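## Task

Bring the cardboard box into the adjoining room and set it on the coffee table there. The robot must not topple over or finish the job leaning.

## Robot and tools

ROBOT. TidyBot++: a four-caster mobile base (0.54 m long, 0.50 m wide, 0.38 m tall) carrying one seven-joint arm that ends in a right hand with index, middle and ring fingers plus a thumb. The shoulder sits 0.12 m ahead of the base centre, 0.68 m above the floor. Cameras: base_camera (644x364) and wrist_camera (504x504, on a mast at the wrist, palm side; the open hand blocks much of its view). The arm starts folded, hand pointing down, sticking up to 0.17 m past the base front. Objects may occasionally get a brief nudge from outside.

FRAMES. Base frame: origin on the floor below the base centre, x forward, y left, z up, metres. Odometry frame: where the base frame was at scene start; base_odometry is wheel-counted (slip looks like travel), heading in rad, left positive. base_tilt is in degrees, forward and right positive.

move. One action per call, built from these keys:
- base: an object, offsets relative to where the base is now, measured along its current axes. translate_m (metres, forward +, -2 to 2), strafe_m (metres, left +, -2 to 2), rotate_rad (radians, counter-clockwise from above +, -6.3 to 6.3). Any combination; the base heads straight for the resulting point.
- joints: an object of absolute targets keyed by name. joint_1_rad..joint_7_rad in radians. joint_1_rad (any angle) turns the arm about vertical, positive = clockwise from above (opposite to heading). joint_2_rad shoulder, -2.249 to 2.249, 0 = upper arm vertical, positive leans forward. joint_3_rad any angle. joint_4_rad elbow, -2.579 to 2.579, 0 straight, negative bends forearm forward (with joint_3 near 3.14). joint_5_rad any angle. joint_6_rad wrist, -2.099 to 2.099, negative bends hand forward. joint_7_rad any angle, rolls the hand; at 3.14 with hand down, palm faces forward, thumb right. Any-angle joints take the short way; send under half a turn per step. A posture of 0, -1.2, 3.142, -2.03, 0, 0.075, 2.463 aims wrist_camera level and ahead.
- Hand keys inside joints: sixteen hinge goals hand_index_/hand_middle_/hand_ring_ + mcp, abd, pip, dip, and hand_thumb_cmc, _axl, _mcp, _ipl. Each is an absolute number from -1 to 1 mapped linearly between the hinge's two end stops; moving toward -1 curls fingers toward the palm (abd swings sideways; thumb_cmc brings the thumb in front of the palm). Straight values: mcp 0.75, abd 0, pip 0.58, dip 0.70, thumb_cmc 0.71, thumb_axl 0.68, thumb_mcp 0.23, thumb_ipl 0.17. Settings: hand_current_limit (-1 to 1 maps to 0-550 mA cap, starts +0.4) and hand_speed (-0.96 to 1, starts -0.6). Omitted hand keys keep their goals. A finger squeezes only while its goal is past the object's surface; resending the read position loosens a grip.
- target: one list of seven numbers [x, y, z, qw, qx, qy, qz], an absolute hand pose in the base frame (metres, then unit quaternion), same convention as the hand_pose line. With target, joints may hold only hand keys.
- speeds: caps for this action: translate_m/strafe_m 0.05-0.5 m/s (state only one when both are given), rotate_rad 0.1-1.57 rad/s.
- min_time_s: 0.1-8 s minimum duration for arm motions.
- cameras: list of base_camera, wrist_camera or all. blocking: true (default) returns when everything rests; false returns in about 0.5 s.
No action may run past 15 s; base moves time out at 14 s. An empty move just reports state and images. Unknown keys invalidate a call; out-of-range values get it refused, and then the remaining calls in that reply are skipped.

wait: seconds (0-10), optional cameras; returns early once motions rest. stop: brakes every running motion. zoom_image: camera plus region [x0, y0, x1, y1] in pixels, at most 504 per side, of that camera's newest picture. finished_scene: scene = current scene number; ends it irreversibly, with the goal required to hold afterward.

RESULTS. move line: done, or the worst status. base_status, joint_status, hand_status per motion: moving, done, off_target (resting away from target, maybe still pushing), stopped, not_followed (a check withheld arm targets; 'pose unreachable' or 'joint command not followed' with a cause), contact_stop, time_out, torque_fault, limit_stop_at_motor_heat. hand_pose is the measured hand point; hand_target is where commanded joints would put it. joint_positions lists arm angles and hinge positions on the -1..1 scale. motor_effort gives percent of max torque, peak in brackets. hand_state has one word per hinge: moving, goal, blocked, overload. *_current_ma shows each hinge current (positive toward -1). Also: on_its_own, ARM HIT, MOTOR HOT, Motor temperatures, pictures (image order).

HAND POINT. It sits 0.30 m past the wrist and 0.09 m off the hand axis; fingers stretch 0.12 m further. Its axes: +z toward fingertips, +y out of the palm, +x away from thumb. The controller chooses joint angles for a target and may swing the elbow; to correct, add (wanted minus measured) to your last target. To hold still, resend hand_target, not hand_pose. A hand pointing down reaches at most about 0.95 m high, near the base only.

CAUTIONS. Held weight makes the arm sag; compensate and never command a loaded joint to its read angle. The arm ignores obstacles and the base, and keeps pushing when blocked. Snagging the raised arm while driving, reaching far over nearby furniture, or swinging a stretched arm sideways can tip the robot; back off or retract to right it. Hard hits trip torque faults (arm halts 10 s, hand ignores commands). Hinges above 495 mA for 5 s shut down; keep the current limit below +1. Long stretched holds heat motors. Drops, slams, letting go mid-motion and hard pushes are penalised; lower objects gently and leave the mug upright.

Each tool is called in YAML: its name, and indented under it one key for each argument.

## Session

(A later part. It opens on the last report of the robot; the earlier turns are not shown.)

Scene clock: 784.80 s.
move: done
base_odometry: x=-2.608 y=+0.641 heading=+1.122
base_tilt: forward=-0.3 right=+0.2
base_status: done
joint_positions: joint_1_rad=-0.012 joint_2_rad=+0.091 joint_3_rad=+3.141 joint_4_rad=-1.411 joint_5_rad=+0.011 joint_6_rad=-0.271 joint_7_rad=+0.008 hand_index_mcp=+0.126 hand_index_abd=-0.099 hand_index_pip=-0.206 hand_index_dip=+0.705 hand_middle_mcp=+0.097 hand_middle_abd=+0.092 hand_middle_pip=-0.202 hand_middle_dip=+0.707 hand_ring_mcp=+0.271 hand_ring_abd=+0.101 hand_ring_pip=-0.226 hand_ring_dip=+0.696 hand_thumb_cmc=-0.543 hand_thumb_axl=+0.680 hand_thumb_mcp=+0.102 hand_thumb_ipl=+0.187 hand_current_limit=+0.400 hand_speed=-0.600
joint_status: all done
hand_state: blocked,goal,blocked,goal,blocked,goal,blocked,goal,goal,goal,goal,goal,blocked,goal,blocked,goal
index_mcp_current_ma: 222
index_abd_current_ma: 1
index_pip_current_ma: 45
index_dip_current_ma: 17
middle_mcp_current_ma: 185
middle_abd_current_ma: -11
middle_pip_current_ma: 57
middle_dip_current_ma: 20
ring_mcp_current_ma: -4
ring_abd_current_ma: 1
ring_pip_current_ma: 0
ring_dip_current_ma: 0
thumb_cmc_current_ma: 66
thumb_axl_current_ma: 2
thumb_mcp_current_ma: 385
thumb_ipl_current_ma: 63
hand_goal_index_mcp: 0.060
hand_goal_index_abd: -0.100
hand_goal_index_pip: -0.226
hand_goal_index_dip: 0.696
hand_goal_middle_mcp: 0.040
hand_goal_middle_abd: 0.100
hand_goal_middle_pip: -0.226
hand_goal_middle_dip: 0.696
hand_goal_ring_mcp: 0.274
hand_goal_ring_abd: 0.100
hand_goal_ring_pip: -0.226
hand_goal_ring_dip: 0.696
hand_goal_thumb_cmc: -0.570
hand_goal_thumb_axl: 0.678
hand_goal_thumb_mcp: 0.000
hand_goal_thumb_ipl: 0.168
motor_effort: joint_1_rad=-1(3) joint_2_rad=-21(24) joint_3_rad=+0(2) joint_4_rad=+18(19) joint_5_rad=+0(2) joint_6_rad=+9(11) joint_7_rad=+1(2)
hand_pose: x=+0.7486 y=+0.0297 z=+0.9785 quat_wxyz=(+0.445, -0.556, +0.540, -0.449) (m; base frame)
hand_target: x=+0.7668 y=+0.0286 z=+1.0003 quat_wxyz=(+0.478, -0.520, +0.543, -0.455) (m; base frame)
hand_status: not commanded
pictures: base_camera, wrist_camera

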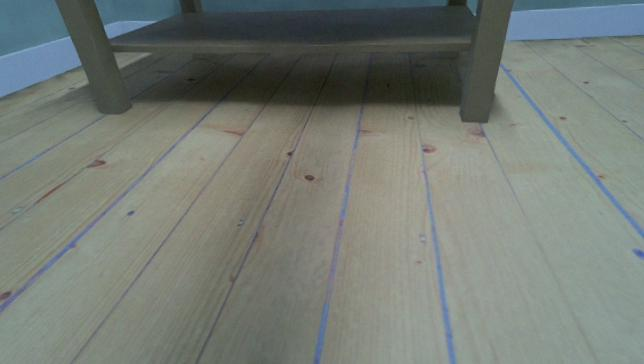

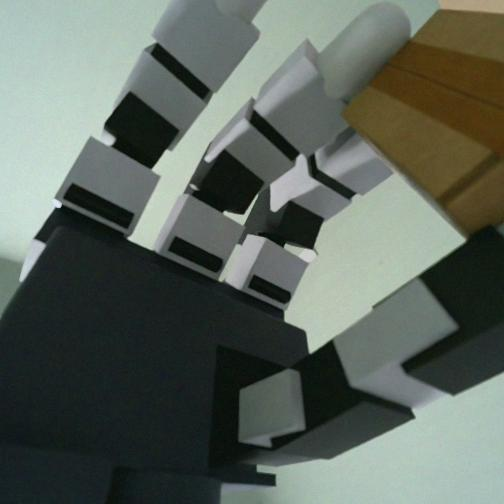

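move:
  base: {"translate_m": 0.27}
  speeds: {"translate_m": 0.3}

move:
  joints: {"joint_2_rad": 0.60, "joint_4_rad": -1.52, "joint_6_rad": 0.44}
  min_time_s: 3

move:
  joints: {"joint_2_rad": 0.775, "joint_4_rad": -1.65, "joint_6_rad": 0.74}
  min_time_s: 2
  cameras: ["all"]

Scene clock: 804.50 s.
move: done
base_odometry: x=-2.491 y=+0.884 heading=+1.122
base_tilt: forward=-0.3 right=+0.2
base_status: done
joint_positions: joint_1_rad=-0.012 joint_2_rad=+0.096 joint_3_rad=+3.141 joint_4_rad=-1.410 joint_5_rad=+0.011 joint_6_rad=-0.268 joint_7_rad=+0.006 hand_index_mcp=+0.126 hand_index_abd=-0.099 hand_index_pip=-0.206 hand_index_dip=+0.705 hand_middle_mcp=+0.097 hand_middle_abd=+0.092 hand_middle_pip=-0.202 hand_middle_dip=+0.707 hand_ring_mcp=+0.271 hand_ring_abd=+0.101 hand_ring_pip=-0.226 hand_ring_dip=+0.696 hand_thumb_cmc=-0.543 hand_thumb_axl=+0.680 hand_thumb_mcp=+0.102 hand_thumb_ipl=+0.187 hand_current_limit=+0.400 hand_speed=-0.600
joint_status: not commanded
hand_state: blocked,goal,blocked,goal,blocked,goal,blocked,goal,goal,goal,goal,goal,blocked,goal,blocked,goal
index_mcp_current_ma: 222
index_abd_current_ma: 1
index_pip_current_ma: 45
index_dip_current_ma: 17
middle_mcp_current_ma: 185
middle_abd_current_ma: -11
middle_pip_current_ma: 58
middle_dip_current_ma: 20
ring_mcp_current_ma: -5
ring_abd_current_ma: 1
ring_pip_current_ma: 0
ring_dip_current_ma: 0
thumb_cmc_current_ma: 66
thumb_axl_current_ma: 2
thumb_mcp_current_ma: 385
thumb_ipl_current_ma: 63
hand_goal_index_mcp: 0.060
hand_goal_index_abd: -0.100
hand_goal_index_pip: -0.226
hand_goal_index_dip: 0.696
hand_goal_middle_mcp: 0.040
hand_goal_middle_abd: 0.100
hand_goal_middle_pip: -0.226
hand_goal_middle_dip: 0.696
hand_goal_ring_mcp: 0.274
hand_goal_ring_abd: 0.100
hand_goal_ring_pip: -0.226
hand_goal_ring_dip: 0.696
hand_goal_thumb_cmc: -0.570
hand_goal_thumb_axl: 0.678
hand_goal_thumb_mcp: 0.000
hand_goal_thumb_ipl: 0.168
motor_effort: joint_1_rad=-1(2) joint_2_rad=-21(24) joint_3_rad=+0(1) joint_4_rad=+18(18) joint_5_rad=+0(0) joint_6_rad=+9(10) joint_7_rad=+0(1)
hand_pose: x=+0.7508 y=+0.0298 z=+0.9767 quat_wxyz=(+0.445, -0.556, +0.540, -0.449) (m; base frame)
hand_target: x=+0.7668 y=+0.0286 z=+1.0003 quat_wxyz=(+0.478, -0.520, +0.543, -0.455) (m; base frame)
hand_status: not commanded
pictures: none

Scene clock: 808.13 s.
move: done
base_odometry: x=-2.491 y=+0.884 heading=+1.122
base_tilt: forward=-0.3 right=+0.2
base_status: not commanded
joint_positions: joint_1_rad=-0.012 joint_2_rad=+0.567 joint_3_rad=+3.141 joint_4_rad=-1.491 joint_5_rad=+0.011 joint_6_rad=+0.369 joint_7_rad=+0.006 hand_index_mcp=+0.126 hand_index_abd=-0.099 hand_index_pip=-0.206 hand_index_dip=+0.705 hand_middle_mcp=+0.097 hand_middle_abd=+0.092 hand_middle_pip=-0.202 hand_middle_dip=+0.707 hand_ring_mcp=+0.271 hand_ring_abd=+0.101 hand_ring_pip=-0.226 hand_ring_dip=+0.696 hand_thumb_cmc=-0.543 hand_thumb_axl=+0.680 hand_thumb_mcp=+0.102 hand_thumb_ipl=+0.187 hand_current_limit=+0.400 hand_speed=-0.600
joint_status: all done
hand_state: blocked,goal,blocked,goal,blocked,goal,blocked,goal,goal,goal,goal,goal,blocked,goal,blocked,goal
index_mcp_current_ma: 222
index_abd_current_ma: 1
index_pip_current_ma: 45
index_dip_current_ma: 17
middle_mcp_current_ma: 185
middle_abd_current_ma: -11
middle_pip_current_ma: 58
middle_dip_current_ma: 20
ring_mcp_current_ma: -5
ring_abd_current_ma: 1
ring_pip_current_ma: 0
ring_dip_current_ma: 0
thumb_cmc_current_ma: 66
thumb_axl_current_ma: 2
thumb_mcp_current_ma: 385
thumb_ipl_current_ma: 63
hand_goal_index_mcp: 0.060
hand_goal_index_abd: -0.100
hand_goal_index_pip: -0.226
hand_goal_index_dip: 0.696
hand_goal_middle_mcp: 0.040
hand_goal_middle_abd: 0.100
hand_goal_middle_pip: -0.226
hand_goal_middle_dip: 0.696
hand_goal_ring_mcp: 0.274
hand_goal_ring_abd: 0.100
hand_goal_ring_pip: -0.226
hand_goal_ring_dip: 0.696
hand_goal_thumb_cmc: -0.570
hand_goal_thumb_axl: 0.678
hand_goal_thumb_mcp: 0.000
hand_goal_thumb_ipl: 0.168
motor_effort: joint_1_rad=-1(2) joint_2_rad=-33(35) joint_3_rad=+0(1) joint_4_rad=+16(19) joint_5_rad=+0(1) joint_6_rad=+10(11) joint_7_rad=+1(1)
hand_pose: x=+0.9117 y=+0.0340 z=+0.7692 quat_wxyz=(+0.470, -0.537, +0.520, -0.469) (m; base frame)
hand_target: x=+0.9154 y=+0.0255 z=+0.7487 quat_wxyz=(+0.480, -0.513, +0.540, -0.463) (m; base frame)
hand_status: not commanded
pictures: none

Scene clock: 810.73 s.
move: done
base_odometry: x=-2.491 y=+0.884 heading=+1.122
base_tilt: forward=-0.3 right=+0.2
base_status: not commanded
joint_positions: joint_1_rad=-0.012 joint_2_rad=+0.736 joint_3_rad=+3.141 joint_4_rad=-1.622 joint_5_rad=+0.011 joint_6_rad=+0.669 joint_7_rad=+0.006 hand_index_mcp=+0.126 hand_index_abd=-0.099 hand_index_pip=-0.206 hand_index_dip=+0.705 hand_middle_mcp=+0.097 hand_middle_abd=+0.092 hand_middle_pip=-0.202 hand_middle_dip=+0.707 hand_ring_mcp=+0.271 hand_ring_abd=+0.101 hand_ring_pip=-0.226 hand_ring_dip=+0.696 hand_thumb_cmc=-0.543 hand_thumb_axl=+0.680 hand_thumb_mcp=+0.102 hand_thumb_ipl=+0.187 hand_current_limit=+0.400 hand_speed=-0.600
joint_status: all done
hand_state: blocked,goal,blocked,goal,blocked,goal,blocked,goal,goal,goal,goal,goal,blocked,goal,blocked,goal
index_mcp_current_ma: 222
index_abd_current_ma: 1
index_pip_current_ma: 45
index_dip_current_ma: 17
middle_mcp_current_ma: 185
middle_abd_current_ma: -11
middle_pip_current_ma: 58
middle_dip_current_ma: 20
ring_mcp_current_ma: -5
ring_abd_current_ma: 1
ring_pip_current_ma: 0
ring_dip_current_ma: 0
thumb_cmc_current_ma: 66
thumb_axl_current_ma: 2
thumb_mcp_current_ma: 385
thumb_ipl_current_ma: 63
hand_goal_index_mcp: 0.060
hand_goal_index_abd: -0.100
hand_goal_index_pip: -0.226
hand_goal_index_dip: 0.696
hand_goal_middle_mcp: 0.040
hand_goal_middle_abd: 0.100
hand_goal_middle_pip: -0.226
hand_goal_middle_dip: 0.696
hand_goal_ring_mcp: 0.274
hand_goal_ring_abd: 0.100
hand_goal_ring_pip: -0.226
hand_goal_ring_dip: 0.696
hand_goal_thumb_cmc: -0.570
hand_goal_thumb_axl: 0.678
hand_goal_thumb_mcp: 0.000
hand_goal_thumb_ipl: 0.168
motor_effort: joint_1_rad=-2(2) joint_2_rad=-35(37) joint_3_rad=+0(1) joint_4_rad=+13(17) joint_5_rad=+0(1) joint_6_rad=+10(10) joint_7_rad=+1(1)
hand_pose: x=+0.9120 y=+0.0350 z=+0.6503 quat_wxyz=(+0.471, -0.538, +0.520, -0.468) (m; base frame)
hand_target: x=+0.9101 y=+0.0241 z=+0.6275 quat_wxyz=(+0.477, -0.514, +0.541, -0.464) (m; base frame)
hand_status: not commanded
pictures: base_camera, wrist_camera

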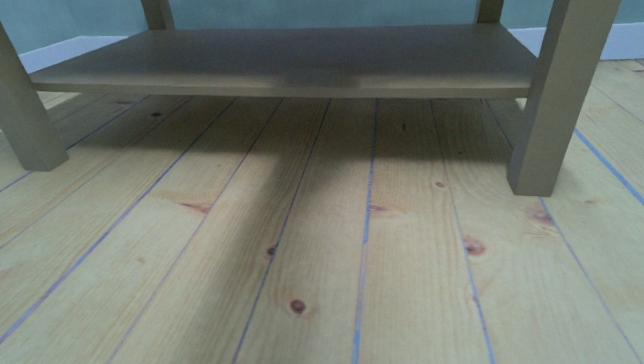

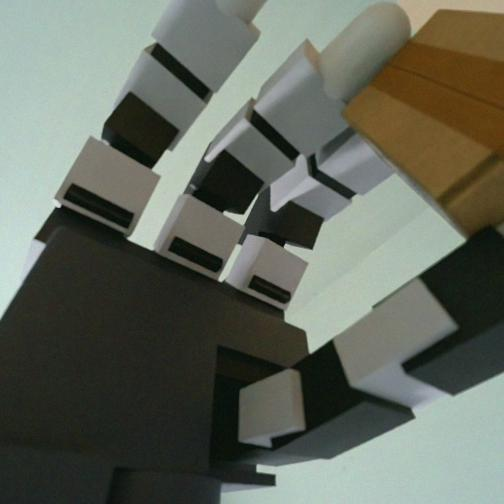

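move:
  base: {"translate_m": 0.05}
  speeds: {"translate_m": 0.1}

move:
  joints: {"joint_2_rad": 0.886, "joint_4_rad": -1.682, "joint_6_rad": 0.86}
  min_time_s: 2
  cameras: ["wrist_camera"]

Scene clock: 820.07 s.
move: done
base_odometry: x=-2.469 y=+0.929 heading=+1.123
base_tilt: forward=-0.3 right=+0.2
base_status: done
joint_positions: joint_1_rad=-0.012 joint_2_rad=+0.739 joint_3_rad=+3.141 joint_4_rad=-1.625 joint_5_rad=+0.011 joint_6_rad=+0.670 joint_7_rad=+0.006 hand_index_mcp=+0.126 hand_index_abd=-0.099 hand_index_pip=-0.206 hand_index_dip=+0.705 hand_middle_mcp=+0.097 hand_middle_abd=+0.092 hand_middle_pip=-0.202 hand_middle_dip=+0.707 hand_ring_mcp=+0.270 hand_ring_abd=+0.101 hand_ring_pip=-0.226 hand_ring_dip=+0.696 hand_thumb_cmc=-0.543 hand_thumb_axl=+0.680 hand_thumb_mcp=+0.102 hand_thumb_ipl=+0.187 hand_current_limit=+0.400 hand_speed=-0.600
joint_status: not commanded
hand_state: blocked,goal,blocked,goal,blocked,goal,blocked,goal,goal,goal,goal,goal,blocked,goal,blocked,goal
index_mcp_current_ma: 222
index_abd_current_ma: 1
index_pip_current_ma: 45
index_dip_current_ma: 17
middle_mcp_current_ma: 185
middle_abd_current_ma: -11
middle_pip_current_ma: 58
middle_dip_current_ma: 20
ring_mcp_current_ma: -5
ring_abd_current_ma: 1
ring_pip_current_ma: 0
ring_dip_current_ma: 0
thumb_cmc_current_ma: 66
thumb_axl_current_ma: 2
thumb_mcp_current_ma: 385
thumb_ipl_current_ma: 63
hand_goal_index_mcp: 0.060
hand_goal_index_abd: -0.100
hand_goal_index_pip: -0.226
hand_goal_index_dip: 0.696
hand_goal_middle_mcp: 0.040
hand_goal_middle_abd: 0.100
hand_goal_middle_pip: -0.226
hand_goal_middle_dip: 0.696
hand_goal_ring_mcp: 0.274
hand_goal_ring_abd: 0.100
hand_goal_ring_pip: -0.226
hand_goal_ring_dip: 0.696
hand_goal_thumb_cmc: -0.570
hand_goal_thumb_axl: 0.678
hand_goal_thumb_mcp: 0.000
hand_goal_thumb_ipl: 0.168
motor_effort: joint_1_rad=-1(2) joint_2_rad=-35(37) joint_3_rad=-1(1) joint_4_rad=+14(15) joint_5_rad=+0(0) joint_6_rad=+9(10) joint_7_rad=+0(1)
hand_pose: x=+0.9110 y=+0.0348 z=+0.6471 quat_wxyz=(+0.470, -0.539, +0.521, -0.467) (m; base frame)
hand_target: x=+0.9101 y=+0.0241 z=+0.6275 quat_wxyz=(+0.477, -0.514, +0.541, -0.464) (m; base frame)
hand_status: not commanded
pictures: none

Scene clock: 822.37 s.
move: done
base_odometry: x=-2.469 y=+0.929 heading=+1.123
base_tilt: forward=-0.2 right=+0.2
base_status: not commanded
joint_positions: joint_1_rad=-0.012 joint_2_rad=+0.844 joint_3_rad=+3.141 joint_4_rad=-1.654 joint_5_rad=+0.011 joint_6_rad=+0.788 joint_7_rad=+0.006 hand_index_mcp=+0.126 hand_index_abd=-0.099 hand_index_pip=-0.206 hand_index_dip=+0.705 hand_middle_mcp=+0.097 hand_middle_abd=+0.092 hand_middle_pip=-0.202 hand_middle_dip=+0.707 hand_ring_mcp=+0.270 hand_ring_abd=+0.101 hand_ring_pip=-0.226 hand_ring_dip=+0.696 hand_thumb_cmc=-0.543 hand_thumb_axl=+0.680 hand_thumb_mcp=+0.102 hand_thumb_ipl=+0.187 hand_current_limit=+0.400 hand_speed=-0.600
joint_status: all done
hand_state: blocked,goal,blocked,goal,blocked,goal,blocked,goal,goal,goal,goal,goal,blocked,goal,blocked,goal
index_mcp_current_ma: 222
index_abd_current_ma: 1
index_pip_current_ma: 45
index_dip_current_ma: 17
middle_mcp_current_ma: 185
middle_abd_current_ma: -11
middle_pip_current_ma: 58
middle_dip_current_ma: 20
ring_mcp_current_ma: -5
ring_abd_current_ma: 1
ring_pip_current_ma: 0
ring_dip_current_ma: 0
thumb_cmc_current_ma: 66
thumb_axl_current_ma: 2
thumb_mcp_current_ma: 385
thumb_ipl_current_ma: 63
hand_goal_index_mcp: 0.060
hand_goal_index_abd: -0.100
hand_goal_index_pip: -0.226
hand_goal_index_dip: 0.696
hand_goal_middle_mcp: 0.040
hand_goal_middle_abd: 0.100
hand_goal_middle_pip: -0.226
hand_goal_middle_dip: 0.696
hand_goal_ring_mcp: 0.274
hand_goal_ring_abd: 0.100
hand_goal_ring_pip: -0.226
hand_goal_ring_dip: 0.696
hand_goal_thumb_cmc: -0.570
hand_goal_thumb_axl: 0.678
hand_goal_thumb_mcp: 0.000
hand_goal_thumb_ipl: 0.168
motor_effort: joint_1_rad=-1(2) joint_2_rad=-35(37) joint_3_rad=-1(1) joint_4_rad=+12(15) joint_5_rad=+0(1) joint_6_rad=+9(11) joint_7_rad=+0(1)
hand_pose: x=+0.9081 y=+0.0351 z=+0.5836 quat_wxyz=(+0.466, -0.542, +0.525, -0.462) (m; base frame)
hand_target: x=+0.9029 y=+0.0236 z=+0.5594 quat_wxyz=(+0.471, -0.519, +0.547, -0.459) (m; base frame)
hand_status: not commanded
pictures: wrist_camera

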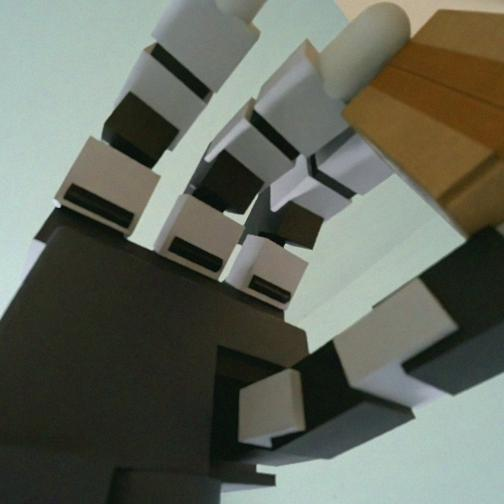

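move:
  joints: {"joint_2_rad": 0.985, "joint_4_rad": -1.685, "joint_6_rad": 0.96}
  min_time_s: 2
  cameras: ["wrist_camera"]

Scene clock: 830.80 s.
move: done
base_odometry: x=-2.469 y=+0.929 heading=+1.123
base_tilt: forward=-0.3 right=+0.2
base_status: not commanded
joint_positions: joint_1_rad=-0.012 joint_2_rad=+0.941 joint_3_rad=+3.141 joint_4_rad=-1.658 joint_5_rad=+0.011 joint_6_rad=+0.888 joint_7_rad=+0.006 hand_index_mcp=+0.126 hand_index_abd=-0.099 hand_index_pip=-0.206 hand_index_dip=+0.705 hand_middle_mcp=+0.097 hand_middle_abd=+0.092 hand_middle_pip=-0.202 hand_middle_dip=+0.707 hand_ring_mcp=+0.270 hand_ring_abd=+0.101 hand_ring_pip=-0.226 hand_ring_dip=+0.696 hand_thumb_cmc=-0.543 hand_thumb_axl=+0.680 hand_thumb_mcp=+0.102 hand_thumb_ipl=+0.187 hand_current_limit=+0.400 hand_speed=-0.600
joint_status: all done
hand_state: blocked,goal,blocked,goal,blocked,goal,blocked,goal,goal,goal,goal,goal,blocked,goal,blocked,goal
index_mcp_current_ma: 222
index_abd_current_ma: 1
index_pip_current_ma: 45
index_dip_current_ma: 17
middle_mcp_current_ma: 185
middle_abd_current_ma: -11
middle_pip_current_ma: 58
middle_dip_current_ma: 20
ring_mcp_current_ma: -5
ring_abd_current_ma: 1
ring_pip_current_ma: 0
ring_dip_current_ma: 0
thumb_cmc_current_ma: 66
thumb_axl_current_ma: 2
thumb_mcp_current_ma: 385
thumb_ipl_current_ma: 63
hand_goal_index_mcp: 0.060
hand_goal_index_abd: -0.100
hand_goal_index_pip: -0.226
hand_goal_index_dip: 0.696
hand_goal_middle_mcp: 0.040
hand_goal_middle_abd: 0.100
hand_goal_middle_pip: -0.226
hand_goal_middle_dip: 0.696
hand_goal_ring_mcp: 0.274
hand_goal_ring_abd: 0.100
hand_goal_ring_pip: -0.226
hand_goal_ring_dip: 0.696
hand_goal_thumb_cmc: -0.570
hand_goal_thumb_axl: 0.678
hand_goal_thumb_mcp: 0.000
hand_goal_thumb_ipl: 0.168
motor_effort: joint_1_rad=-1(2) joint_2_rad=-37(37) joint_3_rad=-1(1) joint_4_rad=+11(13) joint_5_rad=+0(1) joint_6_rad=+9(12) joint_7_rad=+1(1)
hand_pose: x=+0.9073 y=+0.0354 z=+0.5335 quat_wxyz=(+0.466, -0.543, +0.525, -0.461) (m; base frame)
hand_target: x=+0.8996 y=+0.0232 z=+0.5093 quat_wxyz=(+0.469, -0.520, +0.547, -0.459) (m; base frame)
hand_status: not commanded
pictures: wrist_camera

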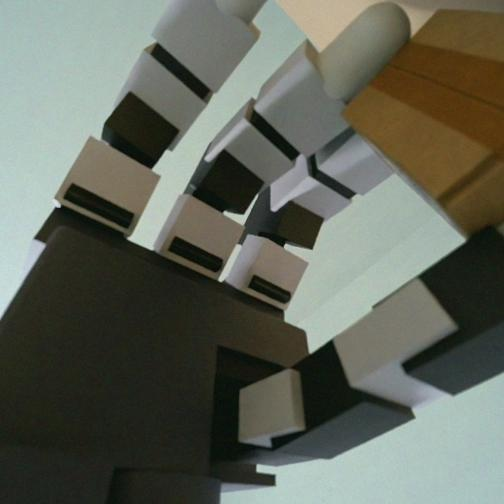

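move:
  joints: {"joint_2_rad": 1.006, "joint_4_rad": -1.683, "joint_6_rad": 0.977}
  min_time_s: 1

move:
  joints: {"joint_2_rad": 1.027, "joint_4_rad": -1.680, "joint_6_rad": 0.993}
  min_time_s: 1
  cameras: ["wrist_camera"]

Scene clock: 843.20 s.
move: done
base_odometry: x=-2.469 y=+0.929 heading=+1.123
base_tilt: forward=-0.3 right=+0.2
base_status: not commanded
joint_positions: joint_1_rad=-0.012 joint_2_rad=+0.961 joint_3_rad=+3.141 joint_4_rad=-1.658 joint_5_rad=+0.011 joint_6_rad=+0.905 joint_7_rad=+0.006 hand_index_mcp=+0.126 hand_index_abd=-0.099 hand_index_pip=-0.206 hand_index_dip=+0.705 hand_middle_mcp=+0.097 hand_middle_abd=+0.092 hand_middle_pip=-0.202 hand_middle_dip=+0.707 hand_ring_mcp=+0.270 hand_ring_abd=+0.101 hand_ring_pip=-0.226 hand_ring_dip=+0.696 hand_thumb_cmc=-0.543 hand_thumb_axl=+0.680 hand_thumb_mcp=+0.102 hand_thumb_ipl=+0.187 hand_current_limit=+0.400 hand_speed=-0.600
joint_status: all done
hand_state: blocked,goal,blocked,goal,blocked,goal,blocked,goal,goal,goal,goal,goal,blocked,goal,blocked,goal
index_mcp_current_ma: 222
index_abd_current_ma: 1
index_pip_current_ma: 45
index_dip_current_ma: 17
middle_mcp_current_ma: 185
middle_abd_current_ma: -11
middle_pip_current_ma: 58
middle_dip_current_ma: 20
ring_mcp_current_ma: -5
ring_abd_current_ma: 1
ring_pip_current_ma: 0
ring_dip_current_ma: 0
thumb_cmc_current_ma: 66
thumb_axl_current_ma: 2
thumb_mcp_current_ma: 385
thumb_ipl_current_ma: 63
hand_goal_index_mcp: 0.060
hand_goal_index_abd: -0.100
hand_goal_index_pip: -0.226
hand_goal_index_dip: 0.696
hand_goal_middle_mcp: 0.040
hand_goal_middle_abd: 0.100
hand_goal_middle_pip: -0.226
hand_goal_middle_dip: 0.696
hand_goal_ring_mcp: 0.274
hand_goal_ring_abd: 0.100
hand_goal_ring_pip: -0.226
hand_goal_ring_dip: 0.696
hand_goal_thumb_cmc: -0.570
hand_goal_thumb_axl: 0.678
hand_goal_thumb_mcp: 0.000
hand_goal_thumb_ipl: 0.168
motor_effort: joint_1_rad=-1(2) joint_2_rad=-37(38) joint_3_rad=-1(1) joint_4_rad=+11(12) joint_5_rad=+0(1) joint_6_rad=+9(10) joint_7_rad=+0(1)
hand_pose: x=+0.9064 y=+0.0354 z=+0.5230 quat_wxyz=(+0.465, -0.543, +0.526, -0.461) (m; base frame)
hand_target: x=+0.8988 y=+0.0231 z=+0.4986 quat_wxyz=(+0.469, -0.520, +0.547, -0.458) (m; base frame)
hand_status: not commanded
pictures: none

Scene clock: 844.50 s.
move: done
base_odometry: x=-2.469 y=+0.929 heading=+1.123
base_tilt: forward=-0.3 right=+0.2
base_status: not commanded
joint_positions: joint_1_rad=-0.012 joint_2_rad=+0.976 joint_3_rad=+3.141 joint_4_rad=-1.658 joint_5_rad=+0.011 joint_6_rad=+0.925 joint_7_rad=+0.006 hand_index_mcp=+0.126 hand_index_abd=-0.099 hand_index_pip=-0.206 hand_index_dip=+0.705 hand_middle_mcp=+0.097 hand_middle_abd=+0.092 hand_middle_pip=-0.202 hand_middle_dip=+0.707 hand_ring_mcp=+0.270 hand_ring_abd=+0.101 hand_ring_pip=-0.226 hand_ring_dip=+0.696 hand_thumb_cmc=-0.543 hand_thumb_axl=+0.680 hand_thumb_mcp=+0.102 hand_thumb_ipl=+0.187 hand_current_limit=+0.400 hand_speed=-0.600
joint_status: all done
hand_state: blocked,goal,blocked,goal,blocked,goal,blocked,goal,goal,goal,goal,goal,blocked,goal,blocked,goal
index_mcp_current_ma: 222
index_abd_current_ma: 1
index_pip_current_ma: 45
index_dip_current_ma: 17
middle_mcp_current_ma: 185
middle_abd_current_ma: -12
middle_pip_current_ma: 58
middle_dip_current_ma: 20
ring_mcp_current_ma: -5
ring_abd_current_ma: 1
ring_pip_current_ma: 0
ring_dip_current_ma: 0
thumb_cmc_current_ma: 66
thumb_axl_current_ma: 2
thumb_mcp_current_ma: 385
thumb_ipl_current_ma: 63
hand_goal_index_mcp: 0.060
hand_goal_index_abd: -0.100
hand_goal_index_pip: -0.226
hand_goal_index_dip: 0.696
hand_goal_middle_mcp: 0.040
hand_goal_middle_abd: 0.100
hand_goal_middle_pip: -0.226
hand_goal_middle_dip: 0.696
hand_goal_ring_mcp: 0.274
hand_goal_ring_abd: 0.100
hand_goal_ring_pip: -0.226
hand_goal_ring_dip: 0.696
hand_goal_thumb_cmc: -0.570
hand_goal_thumb_axl: 0.678
hand_goal_thumb_mcp: 0.000
hand_goal_thumb_ipl: 0.168
motor_effort: joint_1_rad=-1(2) joint_2_rad=-35(37) joint_3_rad=+0(1) joint_4_rad=+10(12) joint_5_rad=+0(1) joint_6_rad=+9(10) joint_7_rad=+0(1)
hand_pose: x=+0.9066 y=+0.0355 z=+0.5173 quat_wxyz=(+0.467, -0.542, +0.525, -0.462) (m; base frame)
hand_target: x=+0.8981 y=+0.0230 z=+0.4881 quat_wxyz=(+0.468, -0.521, +0.548, -0.458) (m; base frame)
hand_status: not commanded
pictures: wrist_camera

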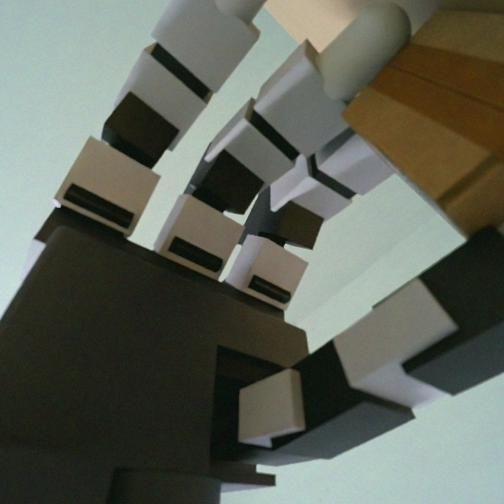

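move:
  joints: {"joint_2_rad": 1.048, "joint_4_rad": -1.677, "joint_6_rad": 1.01}
  min_time_s: 1
  cameras: ["wrist_camera"]

Scene clock: 848.90 s.
move: done
base_odometry: x=-2.469 y=+0.929 heading=+1.123
base_tilt: forward=-0.3 right=+0.2
base_status: not commanded
joint_positions: joint_1_rad=-0.012 joint_2_rad=+0.984 joint_3_rad=+3.141 joint_4_rad=-1.658 joint_5_rad=+0.011 joint_6_rad=+0.948 joint_7_rad=+0.005 hand_index_mcp=+0.121 hand_index_abd=-0.099 hand_index_pip=-0.205 hand_index_dip=+0.706 hand_middle_mcp=+0.093 hand_middle_abd=+0.091 hand_middle_pip=-0.202 hand_middle_dip=+0.707 hand_ring_mcp=+0.270 hand_ring_abd=+0.101 hand_ring_pip=-0.226 hand_ring_dip=+0.696 hand_thumb_cmc=-0.543 hand_thumb_axl=+0.680 hand_thumb_mcp=+0.102 hand_thumb_ipl=+0.193 hand_current_limit=+0.400 hand_speed=-0.600
joint_status: all done
hand_state: blocked,goal,blocked,goal,blocked,goal,blocked,goal,goal,goal,goal,goal,blocked,goal,blocked,blocked
index_mcp_current_ma: 201
index_abd_current_ma: 1
index_pip_current_ma: 48
index_dip_current_ma: 20
middle_mcp_current_ma: 168
middle_abd_current_ma: -14
middle_pip_current_ma: 58
middle_dip_current_ma: 20
ring_mcp_current_ma: -5
ring_abd_current_ma: 1
ring_pip_current_ma: 0
ring_dip_current_ma: 0
thumb_cmc_current_ma: 66
thumb_axl_current_ma: 2
thumb_mcp_current_ma: 385
thumb_ipl_current_ma: 87
hand_goal_index_mcp: 0.060
hand_goal_index_abd: -0.100
hand_goal_index_pip: -0.226
hand_goal_index_dip: 0.696
hand_goal_middle_mcp: 0.040
hand_goal_middle_abd: 0.100
hand_goal_middle_pip: -0.226
hand_goal_middle_dip: 0.696
hand_goal_ring_mcp: 0.274
hand_goal_ring_abd: 0.100
hand_goal_ring_pip: -0.226
hand_goal_ring_dip: 0.696
hand_goal_thumb_cmc: -0.570
hand_goal_thumb_axl: 0.678
hand_goal_thumb_mcp: 0.000
hand_goal_thumb_ipl: 0.168
motor_effort: joint_1_rad=-1(2) joint_2_rad=-34(36) joint_3_rad=-1(1) joint_4_rad=+10(11) joint_5_rad=+0(1) joint_6_rad=+8(10) joint_7_rad=+0(1)
hand_pose: x=+0.9080 y=+0.0357 z=+0.5171 quat_wxyz=(+0.471, -0.538, +0.522, -0.465) (m; base frame)
hand_target: x=+0.8973 y=+0.0230 z=+0.4778 quat_wxyz=(+0.468, -0.521, +0.548, -0.458) (m; base frame)
hand_status: not commanded
pictures: wrist_camera

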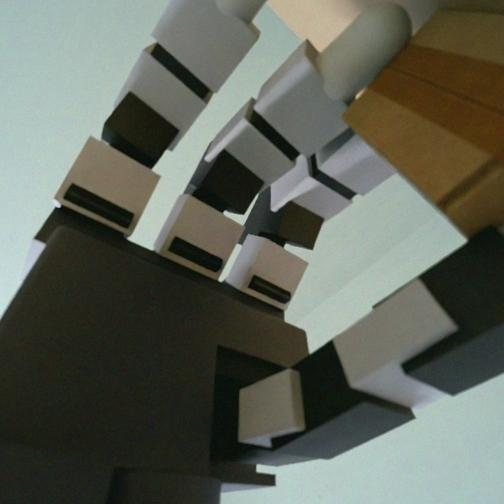

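move:
  joints: {"joint_2_rad": 1.03, "joint_4_rad": -1.68, "joint_6_rad": 1.0}
  min_time_s: 1

move:
  joints: {"hand_thumb_mcp": 0.10, "hand_index_mcp": 0.126, "hand_middle_mcp": 0.104}

move:
  joints: {"hand_thumb_mcp": 0.23, "hand_index_mcp": 0.3, "hand_middle_mcp": 0.3, "hand_ring_mcp": 0.3}
  cameras: ["wrist_camera"]

Scene clock: 855.57 s.
move: done
base_odometry: x=-2.469 y=+0.929 heading=+1.123
base_tilt: forward=-0.3 right=+0.2
base_status: not commanded
joint_positions: joint_1_rad=-0.012 joint_2_rad=+0.984 joint_3_rad=+3.141 joint_4_rad=-1.658 joint_5_rad=+0.011 joint_6_rad=+0.948 joint_7_rad=+0.005 hand_index_mcp=+0.121 hand_index_abd=-0.099 hand_index_pip=-0.205 hand_index_dip=+0.706 hand_middle_mcp=+0.093 hand_middle_abd=+0.091 hand_middle_pip=-0.202 hand_middle_dip=+0.707 hand_ring_mcp=+0.270 hand_ring_abd=+0.101 hand_ring_pip=-0.226 hand_ring_dip=+0.696 hand_thumb_cmc=-0.543 hand_thumb_axl=+0.680 hand_thumb_mcp=+0.102 hand_thumb_ipl=+0.193 hand_current_limit=+0.400 hand_speed=-0.600
joint_status: all done
hand_state: blocked,goal,blocked,goal,blocked,goal,blocked,goal,goal,goal,goal,goal,blocked,goal,blocked,blocked
index_mcp_current_ma: 201
index_abd_current_ma: 1
index_pip_current_ma: 48
index_dip_current_ma: 20
middle_mcp_current_ma: 168
middle_abd_current_ma: -14
middle_pip_current_ma: 58
middle_dip_current_ma: 20
ring_mcp_current_ma: -5
ring_abd_current_ma: 1
ring_pip_current_ma: 0
ring_dip_current_ma: 0
thumb_cmc_current_ma: 66
thumb_axl_current_ma: 2
thumb_mcp_current_ma: 385
thumb_ipl_current_ma: 87
hand_goal_index_mcp: 0.060
hand_goal_index_abd: -0.100
hand_goal_index_pip: -0.226
hand_goal_index_dip: 0.696
hand_goal_middle_mcp: 0.040
hand_goal_middle_abd: 0.100
hand_goal_middle_pip: -0.226
hand_goal_middle_dip: 0.696
hand_goal_ring_mcp: 0.274
hand_goal_ring_abd: 0.100
hand_goal_ring_pip: -0.226
hand_goal_ring_dip: 0.696
hand_goal_thumb_cmc: -0.570
hand_goal_thumb_axl: 0.678
hand_goal_thumb_mcp: 0.000
hand_goal_thumb_ipl: 0.168
motor_effort: joint_1_rad=-2(2) joint_2_rad=-34(34) joint_3_rad=-1(1) joint_4_rad=+10(10) joint_5_rad=+0(1) joint_6_rad=+8(9) joint_7_rad=+1(1)
hand_pose: x=+0.9080 y=+0.0357 z=+0.5171 quat_wxyz=(+0.471, -0.538, +0.522, -0.465) (m; base frame)
hand_target: x=+0.8984 y=+0.0230 z=+0.4877 quat_wxyz=(+0.469, -0.520, +0.547, -0.459) (m; base frame)
hand_status: not commanded
pictures: none

Scene clock: 856.03 s.
move: done
base_odometry: x=-2.469 y=+0.929 heading=+1.123
base_tilt: forward=-0.3 right=+0.1
base_status: not commanded
joint_positions: joint_1_rad=-0.012 joint_2_rad=+0.984 joint_3_rad=+3.141 joint_4_rad=-1.658 joint_5_rad=+0.011 joint_6_rad=+0.948 joint_7_rad=+0.003 hand_index_mcp=+0.129 hand_index_abd=-0.099 hand_index_pip=-0.212 hand_index_dip=+0.704 hand_middle_mcp=+0.105 hand_middle_abd=+0.092 hand_middle_pip=-0.212 hand_middle_dip=+0.704 hand_ring_mcp=+0.270 hand_ring_abd=+0.101 hand_ring_pip=-0.226 hand_ring_dip=+0.696 hand_thumb_cmc=-0.545 hand_thumb_axl=+0.680 hand_thumb_mcp=+0.114 hand_thumb_ipl=+0.184 hand_current_limit=+0.400 hand_speed=-0.600
joint_status: all done
hand_state: goal,goal,goal,goal,goal,goal,goal,goal,goal,goal,goal,goal,blocked,goal,goal,goal
index_mcp_current_ma: 4
index_abd_current_ma: 1
index_pip_current_ma: 28
index_dip_current_ma: 14
middle_mcp_current_ma: 1
middle_abd_current_ma: -11
middle_pip_current_ma: 29
middle_dip_current_ma: 14
ring_mcp_current_ma: -5
ring_abd_current_ma: 1
ring_pip_current_ma: 0
ring_dip_current_ma: 0
thumb_cmc_current_ma: 61
thumb_axl_current_ma: 2
thumb_mcp_current_ma: 38
thumb_ipl_current_ma: 49
hand_goal_index_mcp: 0.126
hand_goal_index_abd: -0.100
hand_goal_index_pip: -0.226
hand_goal_index_dip: 0.696
hand_goal_middle_mcp: 0.104
hand_goal_middle_abd: 0.100
hand_goal_middle_pip: -0.226
hand_goal_middle_dip: 0.696
hand_goal_ring_mcp: 0.274
hand_goal_ring_abd: 0.100
hand_goal_ring_pip: -0.226
hand_goal_ring_dip: 0.696
hand_goal_thumb_cmc: -0.570
hand_goal_thumb_axl: 0.678
hand_goal_thumb_mcp: 0.100
hand_goal_thumb_ipl: 0.168
motor_effort: joint_1_rad=-1(1) joint_2_rad=-34(34) joint_3_rad=+0(0) joint_4_rad=+9(10) joint_5_rad=+0(0) joint_6_rad=+8(8) joint_7_rad=+1(1)
hand_pose: x=+0.9080 y=+0.0358 z=+0.5172 quat_wxyz=(+0.471, -0.538, +0.522, -0.465) (m; base frame)
hand_target: x=+0.8984 y=+0.0230 z=+0.4877 quat_wxyz=(+0.469, -0.520, +0.547, -0.459) (m; base frame)
hand_status: not commanded
pictures: none

Scene clock: 856.63 s.
move: done
base_odometry: x=-2.469 y=+0.929 heading=+1.123
base_tilt: forward=-0.3 right=+0.3
base_status: not commanded
joint_positions: joint_1_rad=-0.012 joint_2_rad=+0.986 joint_3_rad=+3.141 joint_4_rad=-1.658 joint_5_rad=+0.011 joint_6_rad=+0.950 joint_7_rad=+0.003 hand_index_mcp=+0.284 hand_index_abd=-0.099 hand_index_pip=-0.223 hand_index_dip=+0.699 hand_middle_mcp=+0.285 hand_middle_abd=+0.097 hand_middle_pip=-0.223 hand_middle_dip=+0.699 hand_ring_mcp=+0.287 hand_ring_abd=+0.101 hand_ring_pip=-0.226 hand_ring_dip=+0.696 hand_thumb_cmc=-0.566 hand_thumb_axl=+0.680 hand_thumb_mcp=+0.225 hand_thumb_ipl=+0.165 hand_current_limit=+0.400 hand_speed=-0.600
joint_status: all done
hand_state: goal,goal,goal,goal,goal,goal,goal,goal,goal,goal,goal,goal,goal,goal,goal,goal
index_mcp_current_ma: -37
index_abd_current_ma: 1
index_pip_current_ma: 4
index_dip_current_ma: 4
middle_mcp_current_ma: -33
middle_abd_current_ma: -4
middle_pip_current_ma: 4
middle_dip_current_ma: 4
ring_mcp_current_ma: -28
ring_abd_current_ma: 1
ring_pip_current_ma: 0
ring_dip_current_ma: 0
thumb_cmc_current_ma: 5
thumb_axl_current_ma: 2
thumb_mcp_current_ma: -12
thumb_ipl_current_ma: -5
hand_goal_index_mcp: 0.300
hand_goal_index_abd: -0.100
hand_goal_index_pip: -0.226
hand_goal_index_dip: 0.696
hand_goal_middle_mcp: 0.300
hand_goal_middle_abd: 0.100
hand_goal_middle_pip: -0.226
hand_goal_middle_dip: 0.696
hand_goal_ring_mcp: 0.300
hand_goal_ring_abd: 0.100
hand_goal_ring_pip: -0.226
hand_goal_ring_dip: 0.696
hand_goal_thumb_cmc: -0.570
hand_goal_thumb_axl: 0.678
hand_goal_thumb_mcp: 0.230
hand_goal_thumb_ipl: 0.168
motor_effort: joint_1_rad=-1(2) joint_2_rad=-34(36) joint_3_rad=+0(1) joint_4_rad=+9(10) joint_5_rad=+0(1) joint_6_rad=+8(9) joint_7_rad=+0(1)
hand_pose: x=+0.9080 y=+0.0358 z=+0.5164 quat_wxyz=(+0.472, -0.538, +0.522, -0.465) (m; base frame)
hand_target: x=+0.8984 y=+0.0230 z=+0.4877 quat_wxyz=(+0.469, -0.520, +0.547, -0.459) (m; base frame)
hand_status: not commanded
pictures: wrist_camera

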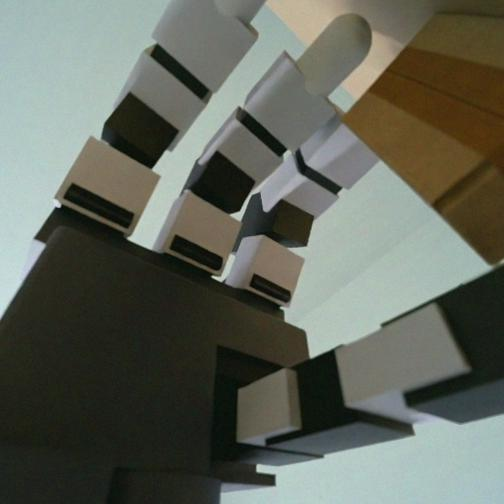

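move:
  joints: {"joint_2_rad": 0.70, "joint_4_rad": -1.58, "joint_6_rad": 0.61}
  min_time_s: 3
  cameras: ["wrist_camera"]

move:
  joints: {"joint_1_rad": -0.2, "joint_2_rad": -0.561, "joint_3_rad": 3.142, "joint_4_rad": -1.923, "joint_5_rad": 0, "joint_6_rad": -0.3, "joint_7_rad": 2.463, "hand_index_mcp": 0.754, "hand_index_pip": 0.576, "hand_middle_mcp": 0.754, "hand_middle_pip": 0.576}
  min_time_s: 3
  cameras: ["wrist_camera"]

Scene clock: 864.60 s.
move: done
base_odometry: x=-2.469 y=+0.929 heading=+1.123
base_tilt: forward=-0.3 right=+0.2
base_status: not commanded
joint_positions: joint_1_rad=-0.012 joint_2_rad=+0.713 joint_3_rad=+3.141 joint_4_rad=-1.598 joint_5_rad=+0.011 joint_6_rad=+0.676 joint_7_rad=+0.003 hand_index_mcp=+0.284 hand_index_abd=-0.099 hand_index_pip=-0.223 hand_index_dip=+0.699 hand_middle_mcp=+0.285 hand_middle_abd=+0.097 hand_middle_pip=-0.223 hand_middle_dip=+0.699 hand_ring_mcp=+0.287 hand_ring_abd=+0.101 hand_ring_pip=-0.226 hand_ring_dip=+0.696 hand_thumb_cmc=-0.567 hand_thumb_axl=+0.680 hand_thumb_mcp=+0.227 hand_thumb_ipl=+0.166 hand_current_limit=+0.400 hand_speed=-0.600
joint_status: all done
hand_state: goal,goal,goal,goal,goal,goal,goal,goal,goal,goal,goal,goal,goal,goal,goal,goal
index_mcp_current_ma: -37
index_abd_current_ma: 1
index_pip_current_ma: 3
index_dip_current_ma: 4
middle_mcp_current_ma: -33
middle_abd_current_ma: -4
middle_pip_current_ma: 4
middle_dip_current_ma: 4
ring_mcp_current_ma: -28
ring_abd_current_ma: 1
ring_pip_current_ma: 0
ring_dip_current_ma: 0
thumb_cmc_current_ma: 3
thumb_axl_current_ma: 2
thumb_mcp_current_ma: -6
thumb_ipl_current_ma: -4
hand_goal_index_mcp: 0.300
hand_goal_index_abd: -0.100
hand_goal_index_pip: -0.226
hand_goal_index_dip: 0.696
hand_goal_middle_mcp: 0.300
hand_goal_middle_abd: 0.100
hand_goal_middle_pip: -0.226
hand_goal_middle_dip: 0.696
hand_goal_ring_mcp: 0.300
hand_goal_ring_abd: 0.100
hand_goal_ring_pip: -0.226
hand_goal_ring_dip: 0.696
hand_goal_thumb_cmc: -0.570
hand_goal_thumb_axl: 0.678
hand_goal_thumb_mcp: 0.230
hand_goal_thumb_ipl: 0.168
motor_effort: joint_1_rad=-1(2) joint_2_rad=-35(38) joint_3_rad=-1(1) joint_4_rad=+14(14) joint_5_rad=+0(1) joint_6_rad=+9(11) joint_7_rad=+0(1)
hand_pose: x=+0.9211 y=+0.0352 z=+0.6836 quat_wxyz=(+0.486, -0.524, +0.508, -0.481) (m; base frame)
hand_target: x=+0.9205 y=+0.0247 z=+0.6855 quat_wxyz=(+0.482, -0.511, +0.537, -0.467) (m; base frame)
hand_status: not commanded
pictures: wrist_camera

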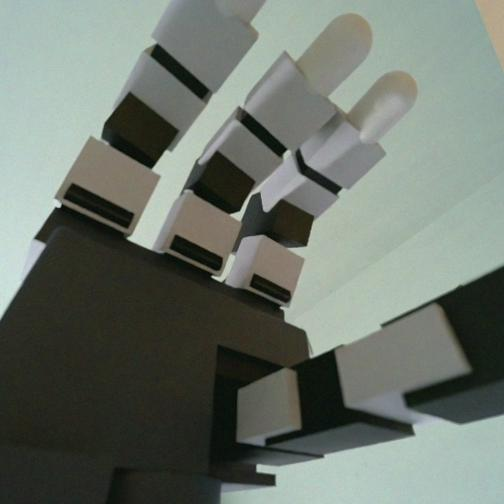

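Scene clock: 868.27 s.
move: done
base_odometry: x=-2.469 y=+0.929 heading=+1.123
base_tilt: forward=-0.3 right=+0.2
base_status: not commanded
joint_positions: joint_1_rad=-0.186 joint_2_rad=-0.557 joint_3_rad=+3.141 joint_4_rad=-1.888 joint_5_rad=+0.011 joint_6_rad=-0.232 joint_7_rad=+2.425 hand_index_mcp=+0.759 hand_index_abd=-0.092 hand_index_pip=+0.575 hand_index_dip=+0.698 hand_middle_mcp=+0.760 hand_middle_abd=+0.094 hand_middle_pip=+0.576 hand_middle_dip=+0.699 hand_ring_mcp=+0.303 hand_ring_abd=+0.101 hand_ring_pip=-0.226 hand_ring_dip=+0.696 hand_thumb_cmc=-0.563 hand_thumb_axl=+0.680 hand_thumb_mcp=+0.228 hand_thumb_ipl=+0.166 hand_current_limit=+0.400 hand_speed=-0.600
joint_status: all done
hand_state: goal,goal,goal,goal,goal,goal,goal,goal,goal,goal,goal,goal,goal,goal,goal,goal
index_mcp_current_ma: 8
index_abd_current_ma: 11
index_pip_current_ma: -1
index_dip_current_ma: 3
middle_mcp_current_ma: 11
middle_abd_current_ma: -8
middle_pip_current_ma: 0
middle_dip_current_ma: 3
ring_mcp_current_ma: 4
ring_abd_current_ma: 1
ring_pip_current_ma: 0
ring_dip_current_ma: 0
thumb_cmc_current_ma: 13
thumb_axl_current_ma: 2
thumb_mcp_current_ma: -3
thumb_ipl_current_ma: -4
hand_goal_index_mcp: 0.754
hand_goal_index_abd: -0.100
hand_goal_index_pip: 0.576
hand_goal_index_dip: 0.696
hand_goal_middle_mcp: 0.754
hand_goal_middle_abd: 0.100
hand_goal_middle_pip: 0.576
hand_goal_middle_dip: 0.696
hand_goal_ring_mcp: 0.300
hand_goal_ring_abd: 0.100
hand_goal_ring_pip: -0.226
hand_goal_ring_dip: 0.696
hand_goal_thumb_cmc: -0.570
hand_goal_thumb_axl: 0.678
hand_goal_thumb_mcp: 0.230
hand_goal_thumb_ipl: 0.168
motor_effort: joint_1_rad=-1(2) joint_2_rad=-1(37) joint_3_rad=+0(1) joint_4_rad=+18(18) joint_5_rad=+0(1) joint_6_rad=+9(10) joint_7_rad=+1(1)
hand_pose: x=+0.5094 y=+0.0009 z=+1.1660 quat_wxyz=(-0.237, -0.610, -0.353, -0.669) (m; base frame)
hand_target: x=+0.5137 y=+0.0087 z=+1.1275 quat_wxyz=(-0.229, -0.631, -0.383, -0.634) (m; base frame)
hand_status: not commanded
pictures: wrist_camera

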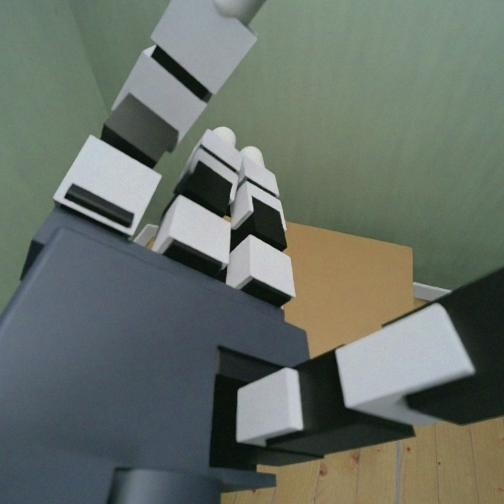

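move:
  joints: {"joint_1_rad": -0.7}
  cameras: ["wrist_camera"]

Scene clock: 872.07 s.
move: done
base_odometry: x=-2.469 y=+0.929 heading=+1.123
base_tilt: forward=-0.3 right=+0.2
base_status: not commanded
joint_positions: joint_1_rad=-0.687 joint_2_rad=-0.557 joint_3_rad=+3.141 joint_4_rad=-1.888 joint_5_rad=+0.011 joint_6_rad=-0.233 joint_7_rad=+2.427 hand_index_mcp=+0.759 hand_index_abd=-0.092 hand_index_pip=+0.575 hand_index_dip=+0.698 hand_middle_mcp=+0.761 hand_middle_abd=+0.094 hand_middle_pip=+0.576 hand_middle_dip=+0.699 hand_ring_mcp=+0.303 hand_ring_abd=+0.101 hand_ring_pip=-0.226 hand_ring_dip=+0.696 hand_thumb_cmc=-0.563 hand_thumb_axl=+0.680 hand_thumb_mcp=+0.228 hand_thumb_ipl=+0.166 hand_current_limit=+0.400 hand_speed=-0.600
joint_status: all done
hand_state: goal,goal,goal,goal,goal,goal,goal,goal,goal,goal,goal,goal,goal,goal,goal,goal
index_mcp_current_ma: 9
index_abd_current_ma: 11
index_pip_current_ma: -1
index_dip_current_ma: 3
middle_mcp_current_ma: 12
middle_abd_current_ma: -8
middle_pip_current_ma: 0
middle_dip_current_ma: 3
ring_mcp_current_ma: 5
ring_abd_current_ma: 1
ring_pip_current_ma: 0
ring_dip_current_ma: 0
thumb_cmc_current_ma: 13
thumb_axl_current_ma: 2
thumb_mcp_current_ma: -3
thumb_ipl_current_ma: -4
hand_goal_index_mcp: 0.754
hand_goal_index_abd: -0.100
hand_goal_index_pip: 0.576
hand_goal_index_dip: 0.696
hand_goal_middle_mcp: 0.754
hand_goal_middle_abd: 0.100
hand_goal_middle_pip: 0.576
hand_goal_middle_dip: 0.696
hand_goal_ring_mcp: 0.300
hand_goal_ring_abd: 0.100
hand_goal_ring_pip: -0.226
hand_goal_ring_dip: 0.696
hand_goal_thumb_cmc: -0.570
hand_goal_thumb_axl: 0.678
hand_goal_thumb_mcp: 0.230
hand_goal_thumb_ipl: 0.168
motor_effort: joint_1_rad=-1(2) joint_2_rad=-1(2) joint_3_rad=+0(1) joint_4_rad=+17(18) joint_5_rad=+0(1) joint_6_rad=+9(10) joint_7_rad=+1(1)
hand_pose: x=+0.4609 y=+0.1885 z=+1.1660 quat_wxyz=(-0.065, -0.503, -0.494, -0.707) (m; base frame)
hand_target: x=+0.4612 y=+0.1969 z=+1.1275 quat_wxyz=(-0.065, -0.517, -0.528, -0.671) (m; base frame)
hand_status: not commanded
pictures: wrist_camera

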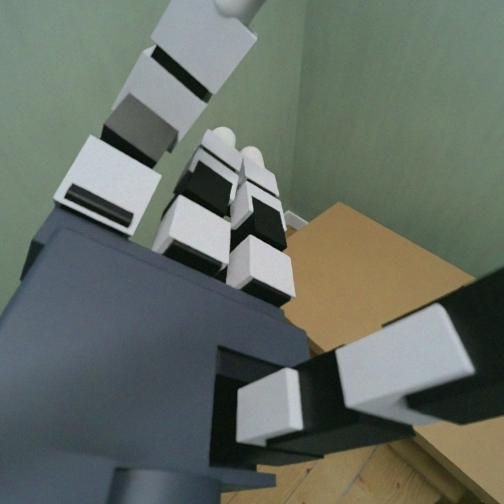

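move:
  joints: {"joint_1_rad": -0.6, "joint_6_rad": -0.55, "hand_thumb_cmc": 0.714}
  cameras: ["wrist_camera"]

Scene clock: 876.93 s.
move: done
base_odometry: x=-2.469 y=+0.929 heading=+1.123
base_tilt: forward=-0.3 right=+0.2
base_status: not commanded
joint_positions: joint_1_rad=-0.608 joint_2_rad=-0.557 joint_3_rad=+3.141 joint_4_rad=-1.895 joint_5_rad=+0.011 joint_6_rad=-0.484 joint_7_rad=+2.427 hand_index_mcp=+0.759 hand_index_abd=-0.092 hand_index_pip=+0.575 hand_index_dip=+0.698 hand_middle_mcp=+0.761 hand_middle_abd=+0.094 hand_middle_pip=+0.576 hand_middle_dip=+0.699 hand_ring_mcp=+0.304 hand_ring_abd=+0.101 hand_ring_pip=-0.226 hand_ring_dip=+0.696 hand_thumb_cmc=+0.719 hand_thumb_axl=+0.680 hand_thumb_mcp=+0.228 hand_thumb_ipl=+0.166 hand_current_limit=+0.400 hand_speed=-0.600
joint_status: all done
hand_state: goal,goal,goal,goal,goal,goal,goal,goal,goal,goal,goal,goal,goal,goal,goal,goal
index_mcp_current_ma: 9
index_abd_current_ma: 11
index_pip_current_ma: -1
index_dip_current_ma: 3
middle_mcp_current_ma: 12
middle_abd_current_ma: -8
middle_pip_current_ma: 0
middle_dip_current_ma: 3
ring_mcp_current_ma: 7
ring_abd_current_ma: 1
ring_pip_current_ma: 0
ring_dip_current_ma: 0
thumb_cmc_current_ma: 8
thumb_axl_current_ma: 2
thumb_mcp_current_ma: -3
thumb_ipl_current_ma: -4
hand_goal_index_mcp: 0.754
hand_goal_index_abd: -0.100
hand_goal_index_pip: 0.576
hand_goal_index_dip: 0.696
hand_goal_middle_mcp: 0.754
hand_goal_middle_abd: 0.100
hand_goal_middle_pip: 0.576
hand_goal_middle_dip: 0.696
hand_goal_ring_mcp: 0.300
hand_goal_ring_abd: 0.100
hand_goal_ring_pip: -0.226
hand_goal_ring_dip: 0.696
hand_goal_thumb_cmc: 0.714
hand_goal_thumb_axl: 0.678
hand_goal_thumb_mcp: 0.230
hand_goal_thumb_ipl: 0.168
motor_effort: joint_1_rad=-1(2) joint_2_rad=-1(2) joint_3_rad=+0(1) joint_4_rad=+17(19) joint_5_rad=+0(1) joint_6_rad=+9(10) joint_7_rad=+0(1)
hand_pose: x=+0.4782 y=+0.1624 z=+1.0849 quat_wxyz=(-0.081, -0.586, -0.531, -0.607) (m; base frame)
hand_target: x=+0.4763 y=+0.1598 z=+1.0513 quat_wxyz=(-0.084, -0.600, -0.554, -0.571) (m; base frame)
hand_status: not commanded
pictures: wrist_camera

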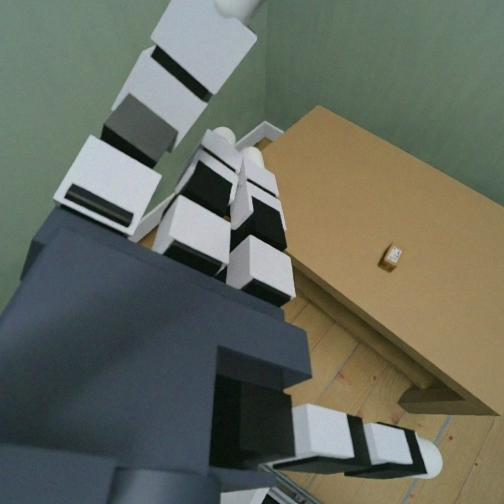

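finished_scene:
  scene: 1

The scene is finished: the task was done.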